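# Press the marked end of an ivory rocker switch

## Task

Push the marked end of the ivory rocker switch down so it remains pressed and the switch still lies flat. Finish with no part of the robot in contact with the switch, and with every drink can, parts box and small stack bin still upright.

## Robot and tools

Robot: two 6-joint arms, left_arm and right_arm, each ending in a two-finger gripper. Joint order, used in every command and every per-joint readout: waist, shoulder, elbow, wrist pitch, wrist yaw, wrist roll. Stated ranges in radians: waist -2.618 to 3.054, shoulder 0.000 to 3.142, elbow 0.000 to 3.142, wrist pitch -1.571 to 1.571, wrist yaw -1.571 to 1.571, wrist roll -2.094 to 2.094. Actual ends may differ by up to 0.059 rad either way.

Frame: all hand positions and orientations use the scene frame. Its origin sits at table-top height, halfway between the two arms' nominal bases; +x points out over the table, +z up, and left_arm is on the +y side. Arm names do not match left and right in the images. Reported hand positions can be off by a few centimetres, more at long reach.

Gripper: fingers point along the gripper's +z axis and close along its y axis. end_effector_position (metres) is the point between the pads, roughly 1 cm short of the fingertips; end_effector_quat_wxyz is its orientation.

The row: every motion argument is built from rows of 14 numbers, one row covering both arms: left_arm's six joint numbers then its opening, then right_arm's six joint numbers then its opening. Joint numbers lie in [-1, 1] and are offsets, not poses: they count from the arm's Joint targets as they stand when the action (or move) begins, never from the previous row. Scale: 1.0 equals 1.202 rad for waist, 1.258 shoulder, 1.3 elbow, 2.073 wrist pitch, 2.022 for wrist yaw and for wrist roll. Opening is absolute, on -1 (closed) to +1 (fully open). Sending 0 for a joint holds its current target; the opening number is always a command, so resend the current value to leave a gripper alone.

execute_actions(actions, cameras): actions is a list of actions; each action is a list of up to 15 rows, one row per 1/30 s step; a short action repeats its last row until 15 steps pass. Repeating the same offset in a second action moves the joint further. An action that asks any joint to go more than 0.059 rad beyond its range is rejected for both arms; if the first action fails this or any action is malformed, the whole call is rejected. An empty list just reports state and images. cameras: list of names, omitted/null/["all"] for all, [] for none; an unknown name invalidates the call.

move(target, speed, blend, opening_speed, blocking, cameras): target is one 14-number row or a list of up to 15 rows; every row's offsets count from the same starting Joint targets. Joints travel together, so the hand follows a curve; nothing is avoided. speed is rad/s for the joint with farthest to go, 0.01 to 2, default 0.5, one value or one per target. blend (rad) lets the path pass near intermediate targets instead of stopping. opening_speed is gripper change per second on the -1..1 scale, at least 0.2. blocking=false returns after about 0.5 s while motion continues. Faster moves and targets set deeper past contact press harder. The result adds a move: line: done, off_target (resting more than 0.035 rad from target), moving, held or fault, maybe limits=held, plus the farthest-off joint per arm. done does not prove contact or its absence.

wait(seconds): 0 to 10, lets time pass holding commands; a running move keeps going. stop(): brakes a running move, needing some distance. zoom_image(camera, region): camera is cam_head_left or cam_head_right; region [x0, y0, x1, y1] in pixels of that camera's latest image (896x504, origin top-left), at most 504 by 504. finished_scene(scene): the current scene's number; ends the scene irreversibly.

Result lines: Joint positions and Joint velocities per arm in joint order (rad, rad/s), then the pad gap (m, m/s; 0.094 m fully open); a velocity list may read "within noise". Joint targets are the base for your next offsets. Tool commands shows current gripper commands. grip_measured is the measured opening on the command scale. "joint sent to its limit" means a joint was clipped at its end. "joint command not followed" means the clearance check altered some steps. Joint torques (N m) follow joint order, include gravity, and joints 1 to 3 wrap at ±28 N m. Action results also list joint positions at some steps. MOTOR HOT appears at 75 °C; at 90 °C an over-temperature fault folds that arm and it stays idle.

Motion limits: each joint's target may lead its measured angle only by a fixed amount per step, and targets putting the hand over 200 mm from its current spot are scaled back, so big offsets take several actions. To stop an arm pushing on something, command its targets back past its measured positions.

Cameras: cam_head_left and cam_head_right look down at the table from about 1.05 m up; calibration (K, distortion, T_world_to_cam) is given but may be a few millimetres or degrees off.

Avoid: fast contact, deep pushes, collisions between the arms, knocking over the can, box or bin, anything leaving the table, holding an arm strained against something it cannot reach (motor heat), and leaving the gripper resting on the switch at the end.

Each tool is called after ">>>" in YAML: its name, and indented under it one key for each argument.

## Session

>>> execute_actions:
  actions: []

>>> zoom_image:
  camera: "cam_head_left"
  region: [400, 200, 640, 440]

>>> zoom_image:
  camera: "cam_head_right"
  region: [400, 200, 640, 440]

Scene clock: 0.00 s.
left_arm: end_effector_position=(+0.4252, +0.2846, +0.1121) grip_measured=+1.000 end_effector_quat_wxyz=(+0.604, -0.041, +0.796, +0.012) | right_arm: end_effector_position=(+0.4148, -0.2792, +0.1161) grip_measured=+1.000 end_effector_quat_wxyz=(+0.622, +0.064, +0.779, -0.053)
Joint positions: left_arm=[0.015 1.501 0.327 0.9 -0.072 -0.052 0.094] | right_arm=[-0.001 1.617 0.385 1.006 0.133 0.026 0.094]
Joint velocities: within noise
Joint torques (N m): no reading
Heat: left arm: 24 °C; right arm: 27 °C.
Joint targets: left_arm=[0.015 1.492 0.336 0.910 -0.072 -0.052] | right_arm=[-0.001 1.609 0.392 1.009 0.134 0.026]
Tool commands: left_gripper/opening=+1.0 right_gripper/opening=+1.0

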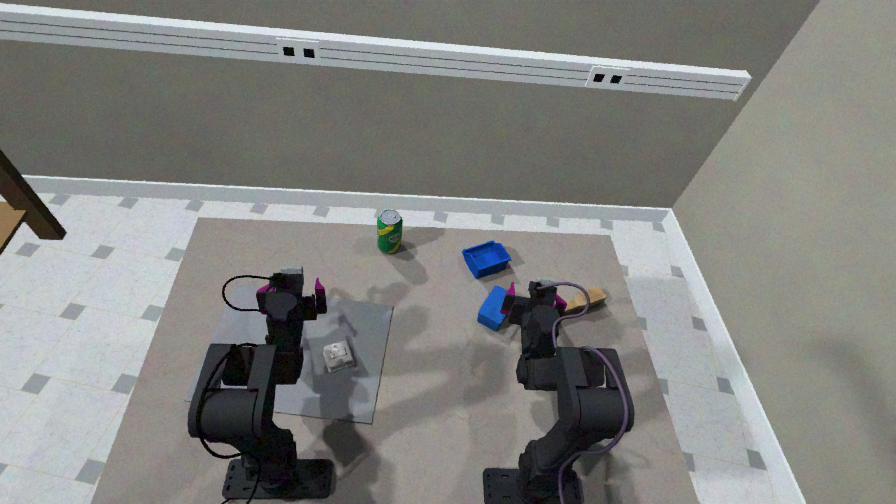

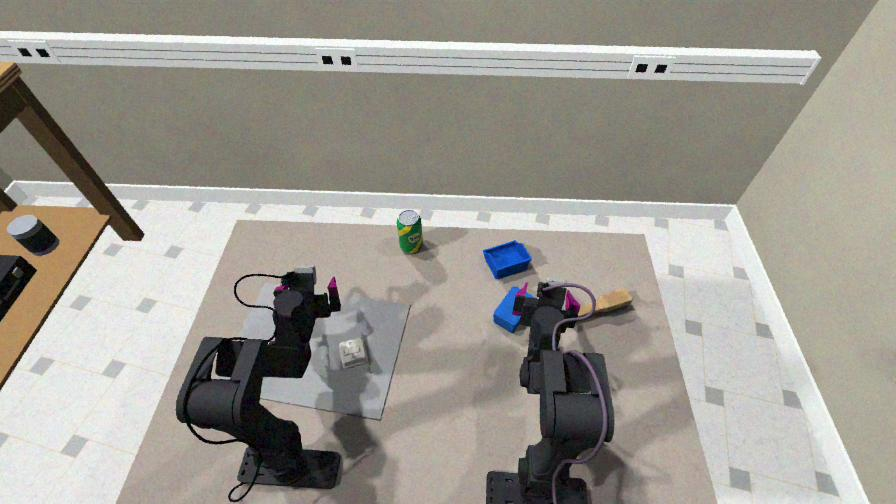

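Scaled by 2.100 from the camera's 896x504 image, which has a finer 1280x720 frame.

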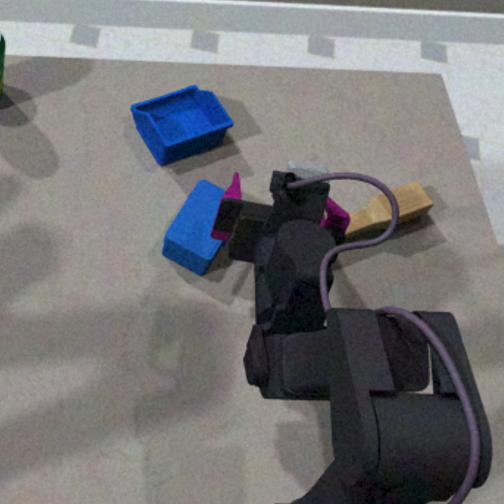

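Scaled by 2.100 from the camera's 896x504 image, which has a finer 1280x720 frame.

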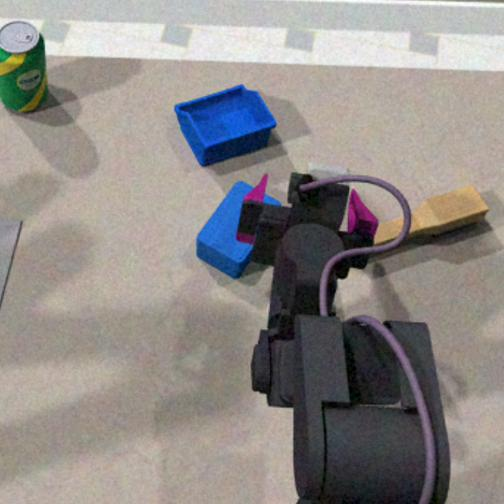

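>>> zoom_image:
  camera: "cam_head_left"
  region: [300, 315, 380, 395]

>>> zoom_image:
  camera: "cam_head_right"
  region: [315, 315, 395, 395]

Scaled by 6.300 from the camera's 896x504 image, which has a finer 1280x720 frame.

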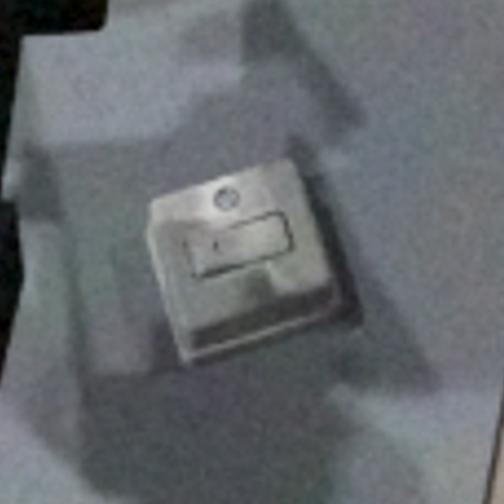

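Scaled by 6.300 from the camera's 896x504 image, which has a finer 1280x720 frame.

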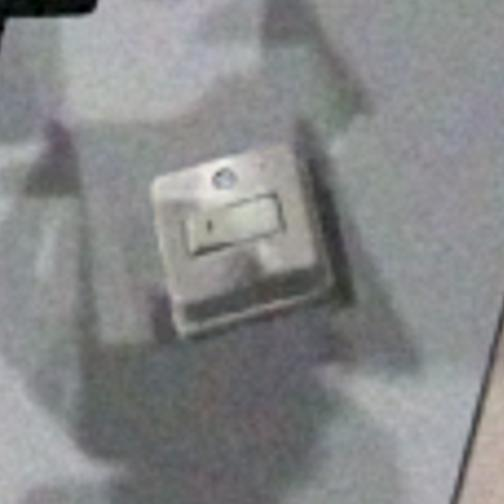

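>>> zoom_image:
  camera: "cam_head_left"
  region: [320, 335, 360, 375]

>>> zoom_image:
  camera: "cam_head_right"
  region: [335, 330, 375, 370]

Scaled by 12.600 from the camera's 896x504 image, which has a finer 1280x720 frame.

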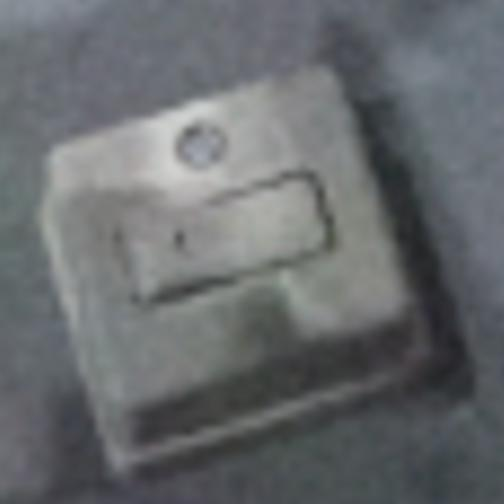

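Scaled by 12.600 from the camera's 896x504 image, which has a finer 1280x720 frame.

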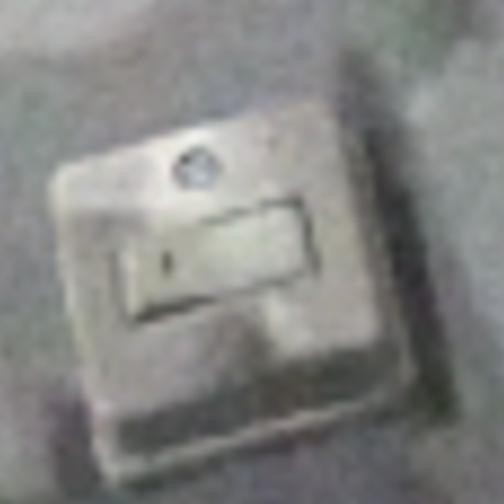

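>>> move:
  target:
    - [-0.0458,0.0421,0.48,-0.3907,0.018,0.013,1, 0,0,0,0,0,0,1]
    - [-0.0978,0.0795,0.5877,-0.958,0.0356,0.0257,1, 0,0,0,0,0,0,1]
  speed: 1.0
  blend: 0.15

>>> zoom_image:
  camera: "cam_head_left"
  region: [290, 310, 370, 390]

>>> zoom_image:
  camera: "cam_head_right"
  region: [315, 310, 395, 390]

Scene clock: 24.47 s.
left_arm: end_effector_position=(+0.2980, +0.2446, +0.0680) grip_measured=+1.000 end_effector_quat_wxyz=(-0.001, +0.051, +0.999, +0.005) | right_arm: end_effector_position=(+0.4148, -0.2792, +0.1161) grip_measured=+1.000 end_effector_quat_wxyz=(+0.622, +0.064, +0.779, -0.053)
Joint positions: left_arm=[-0.096 1.579 1.073 -1.068 -0.01 -0.012 0.094] | right_arm=[-0.001 1.617 0.385 1.006 0.133 0.026 0.094]
Joint velocities: within noise
Joint torques (N m): left_arm=[-0.5 -4.46 9.16 0.45 0.14 0.11] | right_arm=[0.01 -5.26 5.93 2.1 0.01 -0.03]
Heat: left arm: 27 °C; right arm: 30 °C.
Joint targets: left_arm=[-0.103 1.592 1.100 -1.076 0.000 0.000] | right_arm=[-0.001 1.609 0.392 1.009 0.134 0.026]
move: done

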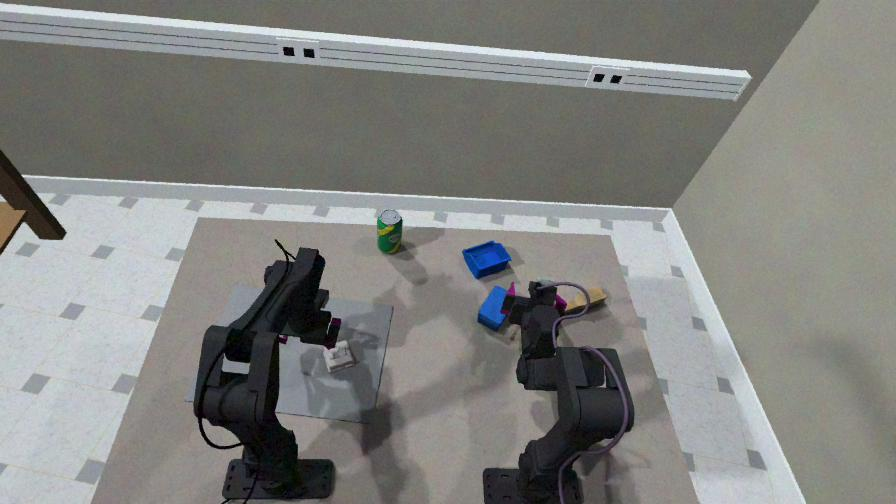

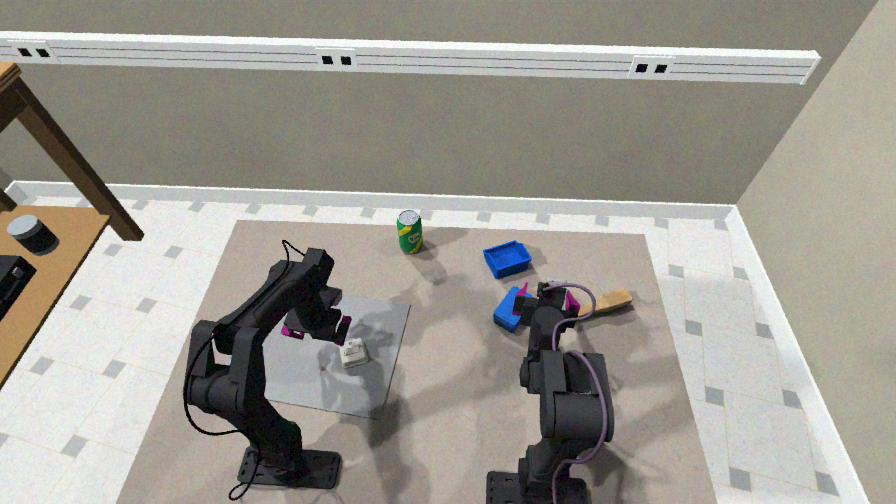

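Scaled by 6.300 from the camera's 896x504 image, which has a finer 1280x720 frame.

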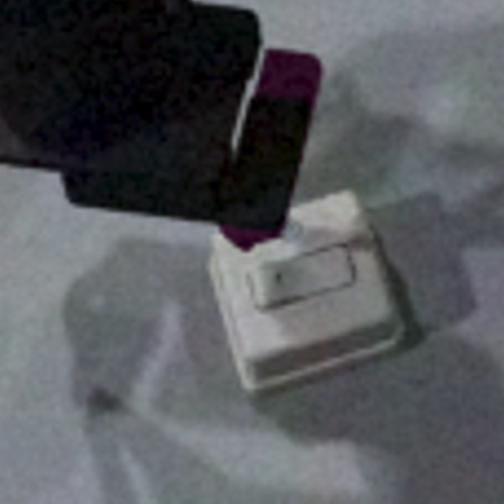

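Scaled by 6.300 from the camera's 896x504 image, which has a finer 1280x720 frame.

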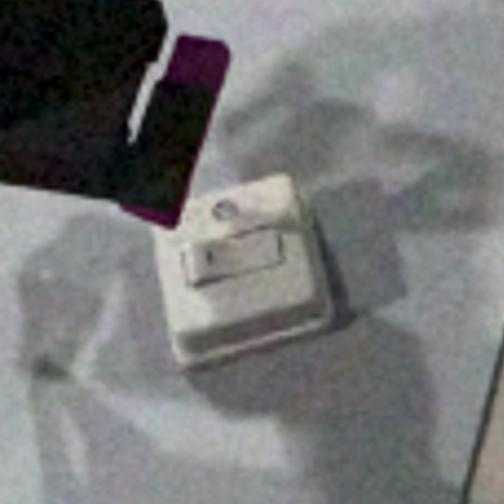

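>>> zoom_image:
  camera: "cam_head_left"
  region: [315, 330, 355, 370]

>>> zoom_image:
  camera: "cam_head_right"
  region: [325, 325, 365, 365]

Scaled by 12.600 from the camera's 896x504 image, which has a finer 1280x720 frame.

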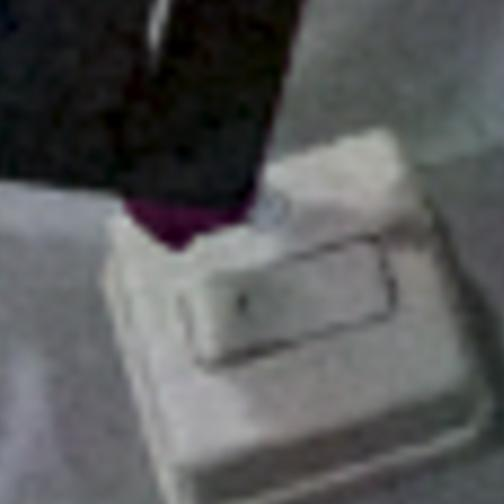

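Scaled by 12.600 from the camera's 896x504 image, which has a finer 1280x720 frame.

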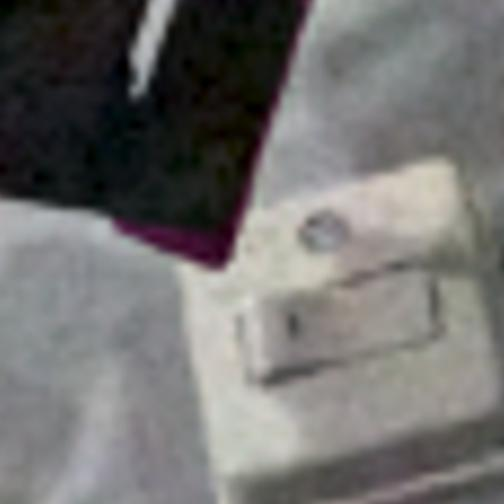

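>>> move:
  target: [-0.01456,0.02146,-0.08,0.05789,0,0,1, 0,0,0,0,0,0,1]
  speed: 0.3

>>> zoom_image:
  camera: "cam_head_left"
  region: [315, 330, 355, 370]

>>> zoom_image:
  camera: "cam_head_right"
  region: [325, 325, 365, 365]

Scene clock: 42.87 s.
left_arm: end_effector_position=(+0.2917, +0.2405, +0.0435) grip_measured=+1.000 end_effector_quat_wxyz=(-0.012, +0.061, +0.998, +0.005) | right_arm: end_effector_position=(+0.4148, -0.2792, +0.1161) grip_measured=+1.000 end_effector_quat_wxyz=(+0.622, +0.064, +0.779, -0.053)
Joint positions: left_arm=[-0.114 1.608 1 -0.988 -0.009 -0.009 0.094] | right_arm=[-0.001 1.617 0.385 1.006 0.133 0.026 0.094]
Joint velocities: within noise
Joint torques (N m): left_arm=[-0.55 -4.7 5.91 0.84 0.12 0.04] | right_arm=[0.01 -5.24 5.93 2.1 0.01 -0.03]
Heat: left arm: 27 °C; right arm: 32 °C.
Joint targets: left_arm=[-0.120 1.619 0.996 -0.956 0.000 -0.001] | right_arm=[-0.001 1.609 0.392 1.009 0.134 0.026]
move: done

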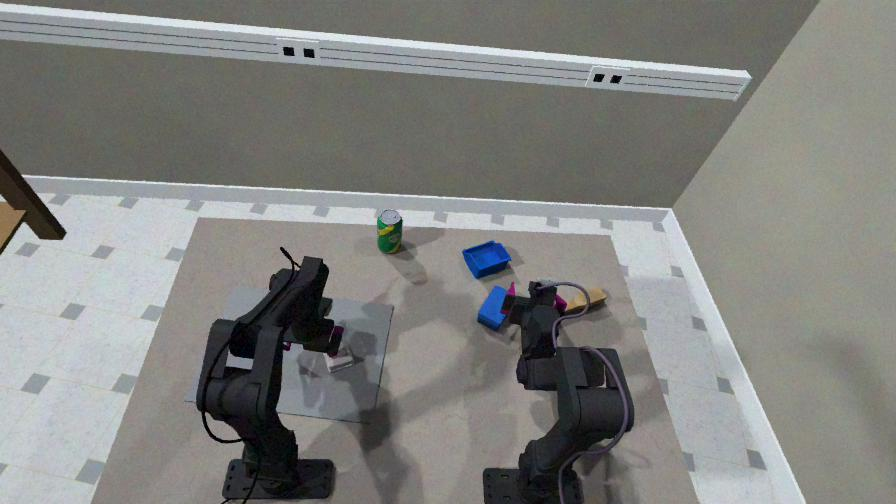

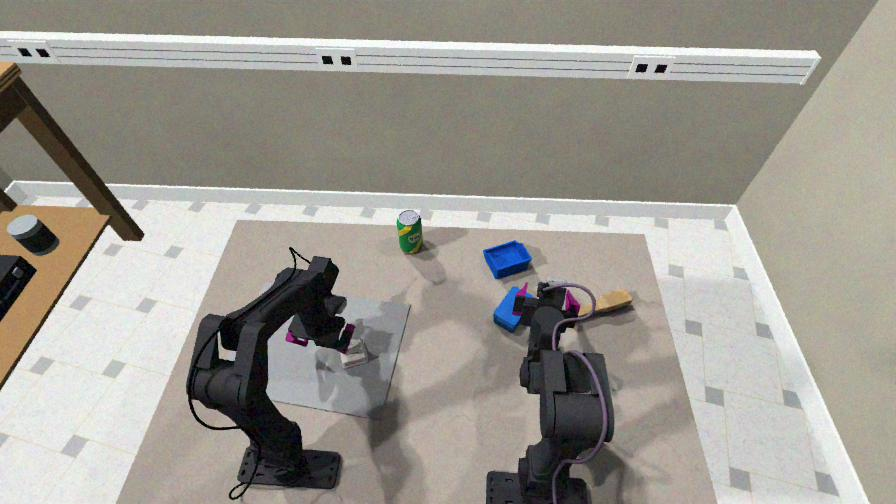

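Scaled by 12.600 from the camera's 896x504 image, which has a finer 1280x720 frame.

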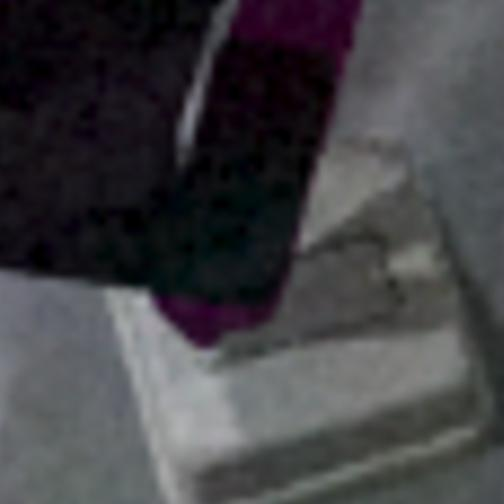

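Scaled by 12.600 from the camera's 896x504 image, which has a finer 1280x720 frame.

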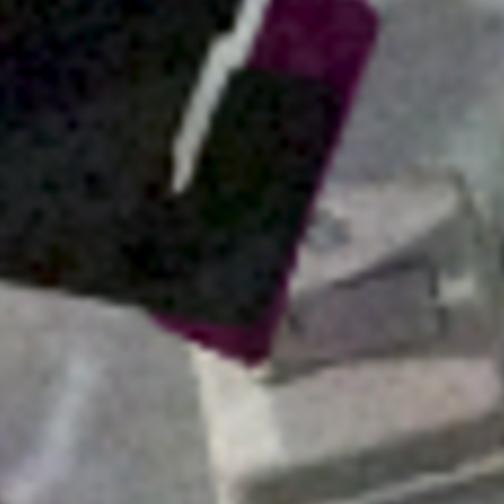

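>>> move:
  target: [0,0,0.0362,0.0048,0,0,1, 0,0,0,0,0,0,1]
  speed: 0.3

>>> zoom_image:
  camera: "cam_head_left"
  region: [315, 330, 355, 370]

>>> zoom_image:
  camera: "cam_head_right"
  region: [325, 325, 365, 365]

Scene clock: 61.87 s.
left_arm: end_effector_position=(+0.3048, +0.2387, +0.0478) grip_measured=+1.000 end_effector_quat_wxyz=(+0.011, +0.062, +0.998, +0.003) | right_arm: end_effector_position=(+0.4148, -0.2792, +0.1161) grip_measured=+1.000 end_effector_quat_wxyz=(+0.622, +0.064, +0.779, -0.053)
Joint positions: left_arm=[-0.114 1.608 1.019 -0.96 -0.008 -0.008 0.094] | right_arm=[-0.001 1.617 0.385 1.006 0.133 0.026 0.094]
Joint velocities: within noise
Joint torques (N m): left_arm=[-0.64 -4.79 8.88 0.72 0.11 0.05] | right_arm=[-0.01 -5.24 5.91 2.1 0.01 -0.02]
Heat: left arm: 26 °C; right arm: 32 °C.
Joint targets: left_arm=[-0.120 1.619 1.043 -0.946 0.000 -0.001] | right_arm=[-0.001 1.609 0.392 1.009 0.134 0.026]
move: done

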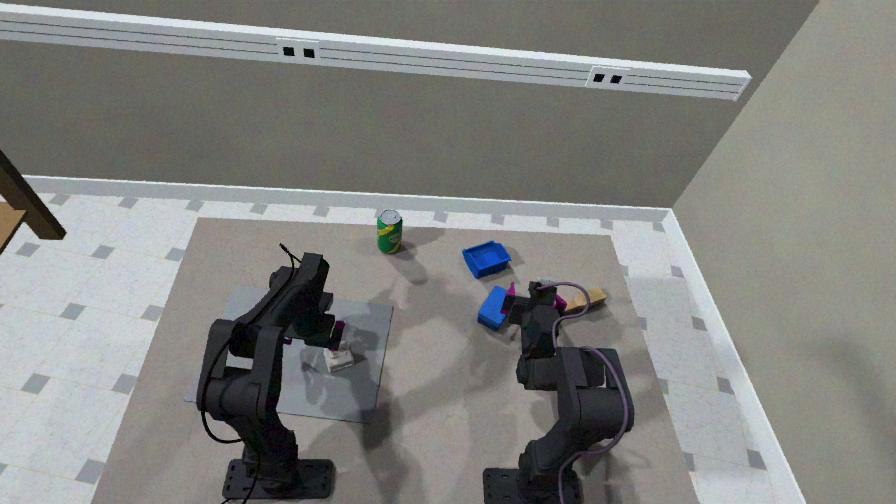

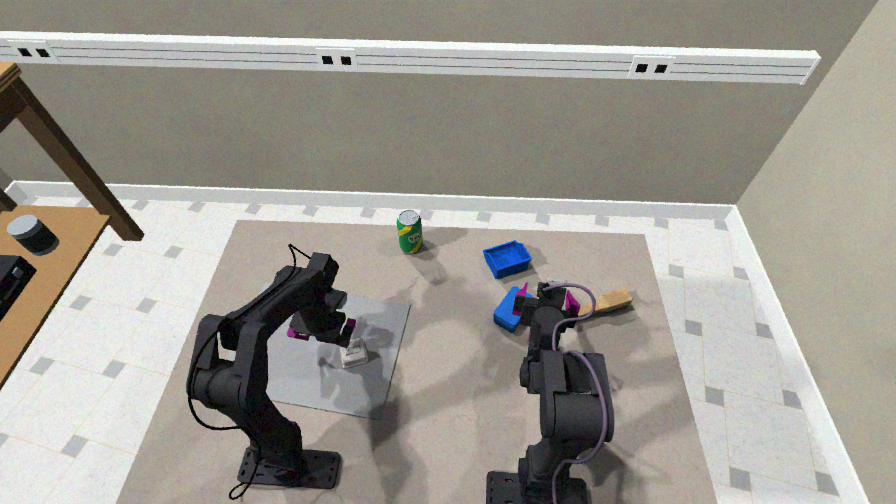

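Scaled by 12.600 from the camera's 896x504 image, which has a finer 1280x720 frame.

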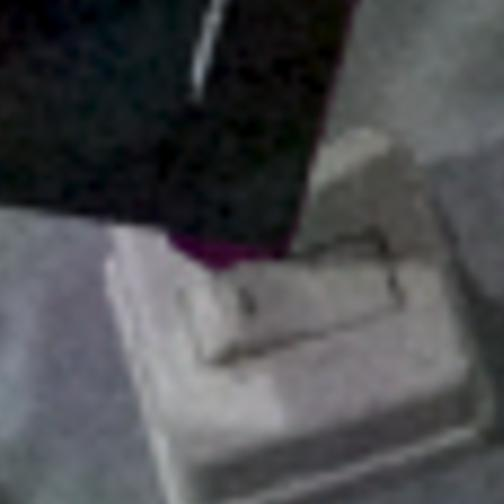

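Scaled by 12.600 from the camera's 896x504 image, which has a finer 1280x720 frame.

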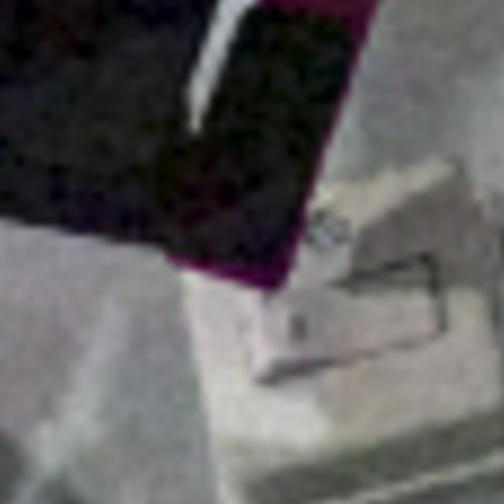

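>>> move:
  target:
    - [-0.0042,0,-0.035,0,0,0,1, 0,0,0,0,0,0,1]
    - [-0.0042,0.027,-0.07,0.0376,0,0,1, 0,0,0,0,0,0,1]
  speed: [0.2,0.08]
  blend: 0.01

>>> zoom_image:
  camera: "cam_head_left"
  region: [315, 330, 355, 370]

>>> zoom_image:
  camera: "cam_head_right"
  region: [325, 325, 365, 365]

Scene clock: 74.90 s.
left_arm: end_effector_position=(+0.2997, +0.2365, +0.0366) grip_measured=+1.000 end_effector_quat_wxyz=(+0.005, +0.066, +0.998, +0.000) | right_arm: end_effector_position=(+0.4148, -0.2792, +0.1161) grip_measured=+1.000 end_effector_quat_wxyz=(+0.622, +0.064, +0.779, -0.053)
Joint positions: left_arm=[-0.119 1.618 0.982 -0.925 0 -0.004 0.094] | right_arm=[-0.001 1.617 0.385 1.006 0.133 0.026 0.094]
Joint velocities: within noise
Joint torques (N m): left_arm=[-0.57 -2.93 3.59 1.15 0.01 0.01] | right_arm=[0.02 -5.26 5.91 2.11 0.01 -0.03]
Heat: left arm: 26 °C; right arm: 33 °C.
Joint targets: left_arm=[-0.125 1.653 0.952 -0.868 0.000 -0.001] | right_arm=[-0.001 1.609 0.392 1.009 0.134 0.026]
move: off_target (left_arm); left_arm: the wrist pitch is farthest, 0.057 rad from its target

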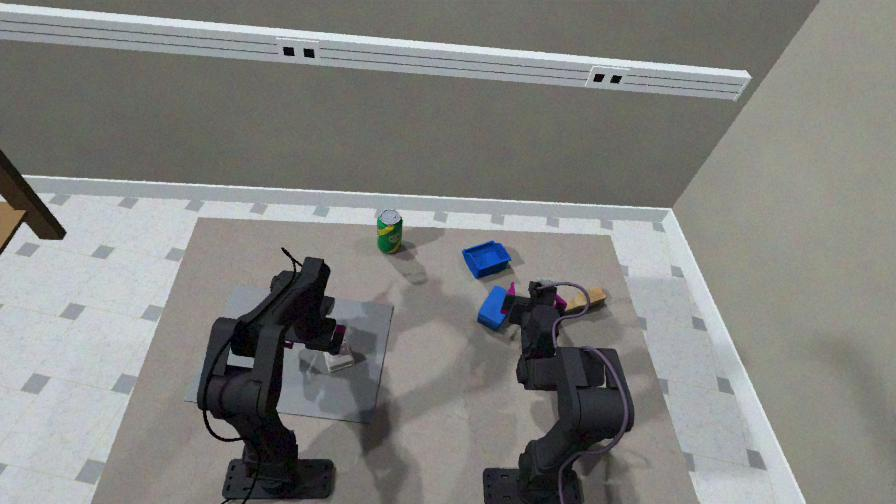

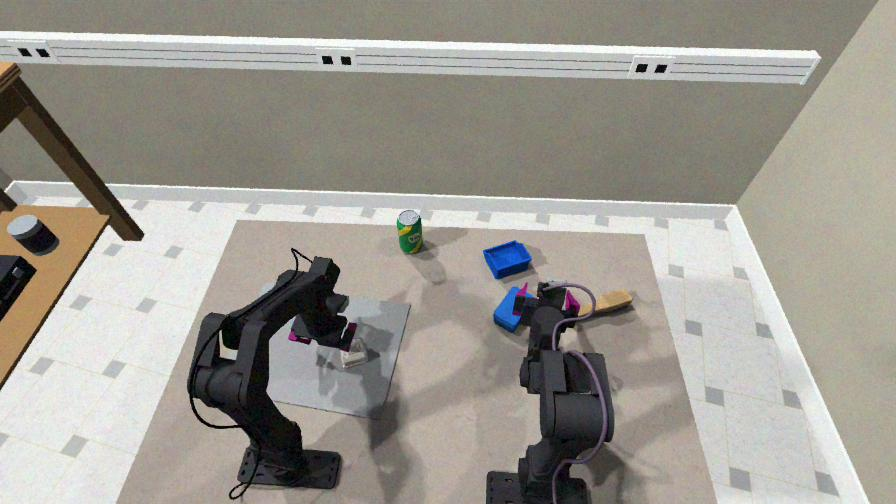

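Scaled by 12.600 from the camera's 896x504 image, which has a finer 1280x720 frame.

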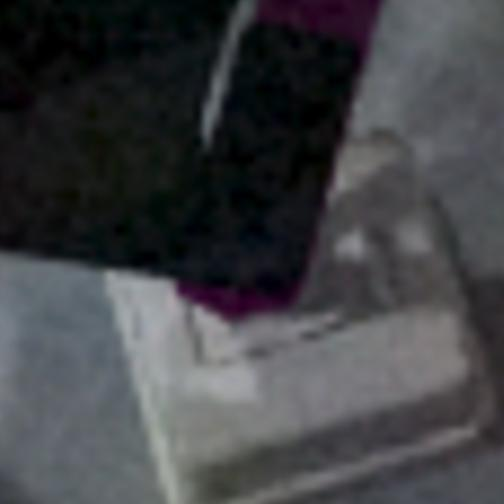

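Scaled by 12.600 from the camera's 896x504 image, which has a finer 1280x720 frame.

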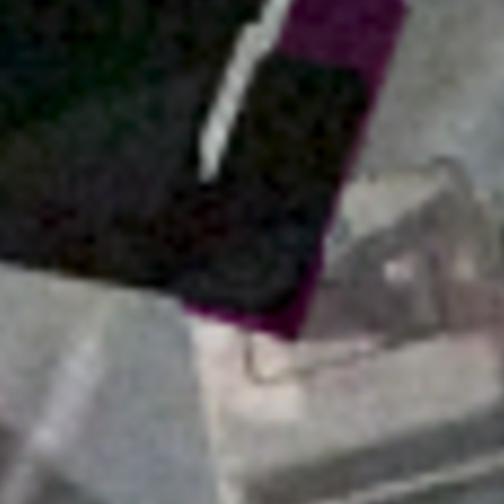

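>>> move:
  target:
    - [0,-0.08,0.125,-0.098,0,0,1, 0,0,0,0,0,0,1]
    - [0.286,-0.11,0.16,-0.098,0,0,1, 0,0,0,0,0,0,1]
  speed: 0.4
  blend: 0.03

>>> zoom_image:
  camera: "cam_head_left"
  region: [315, 330, 355, 370]

>>> zoom_image:
  camera: "cam_head_right"
  region: [330, 330, 370, 370]

Scene clock: 80.30 s.
left_arm: end_effector_position=(+0.3140, +0.3290, +0.0913) grip_measured=+1.000 end_effector_quat_wxyz=(+0.046, -0.100, +0.994, +0.004) | right_arm: end_effector_position=(+0.4148, -0.2792, +0.1161) grip_measured=+1.000 end_effector_quat_wxyz=(+0.622, +0.064, +0.779, -0.053)
Joint positions: left_arm=[0.216 1.548 1.134 -1.065 0 -0.003 0.094] | right_arm=[-0.001 1.617 0.385 1.006 0.133 0.026 0.094]
Joint velocities: within noise
Joint torques (N m): left_arm=[0.17 -8.23 9.44 0.63 0.01 -0.02] | right_arm=[-0.01 -5.26 5.93 2.11 0.01 -0.03]
Heat: left arm: 26 °C; right arm: 33 °C.
Joint targets: left_arm=[0.218 1.515 1.160 -1.071 0.000 0.000] | right_arm=[-0.001 1.609 0.392 1.009 0.134 0.026]
move: done

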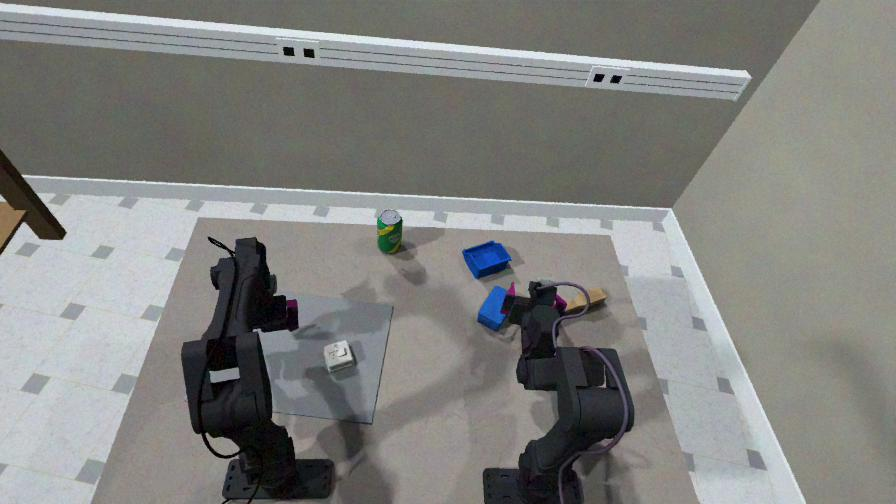

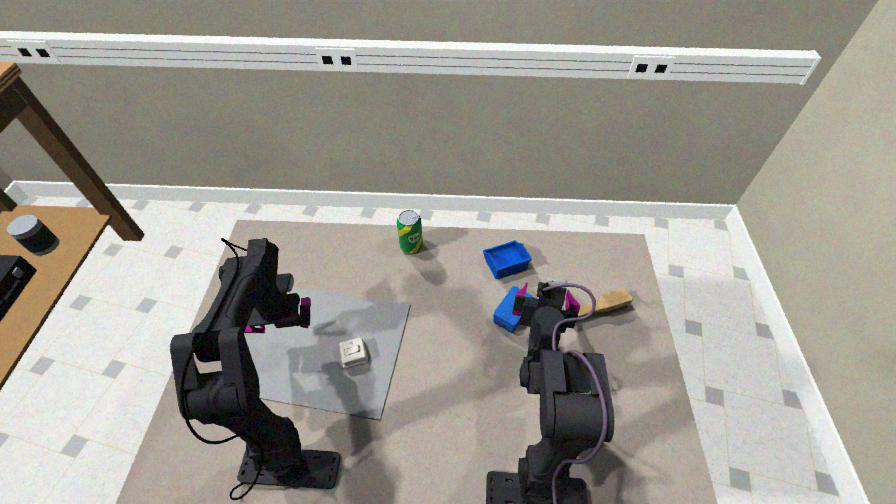

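Scaled by 12.600 from the camera's 896x504 image, which has a finer 1280x720 frame.

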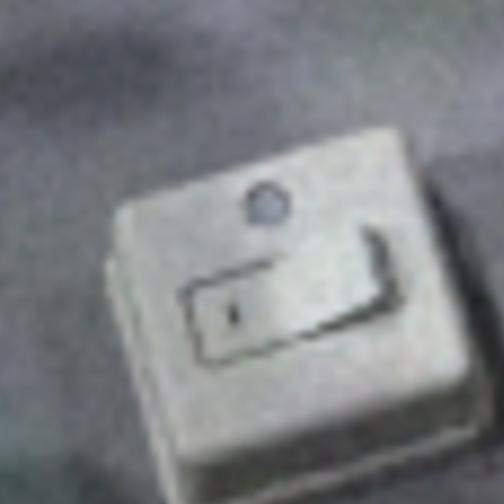

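Scaled by 12.600 from the camera's 896x504 image, which has a finer 1280x720 frame.

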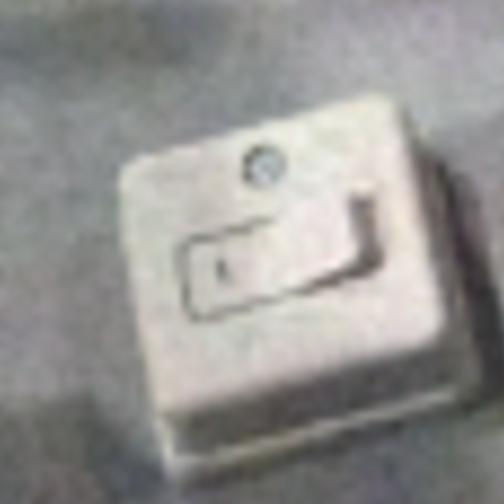

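The rocker has flipped. In both zoomed views the marked end sits flush and the opposite end is raised. The switch is lying flat on the mat and neither arm is touching it.

>>> finished_scene:
  scene: 3

The scene is finished: the task was done.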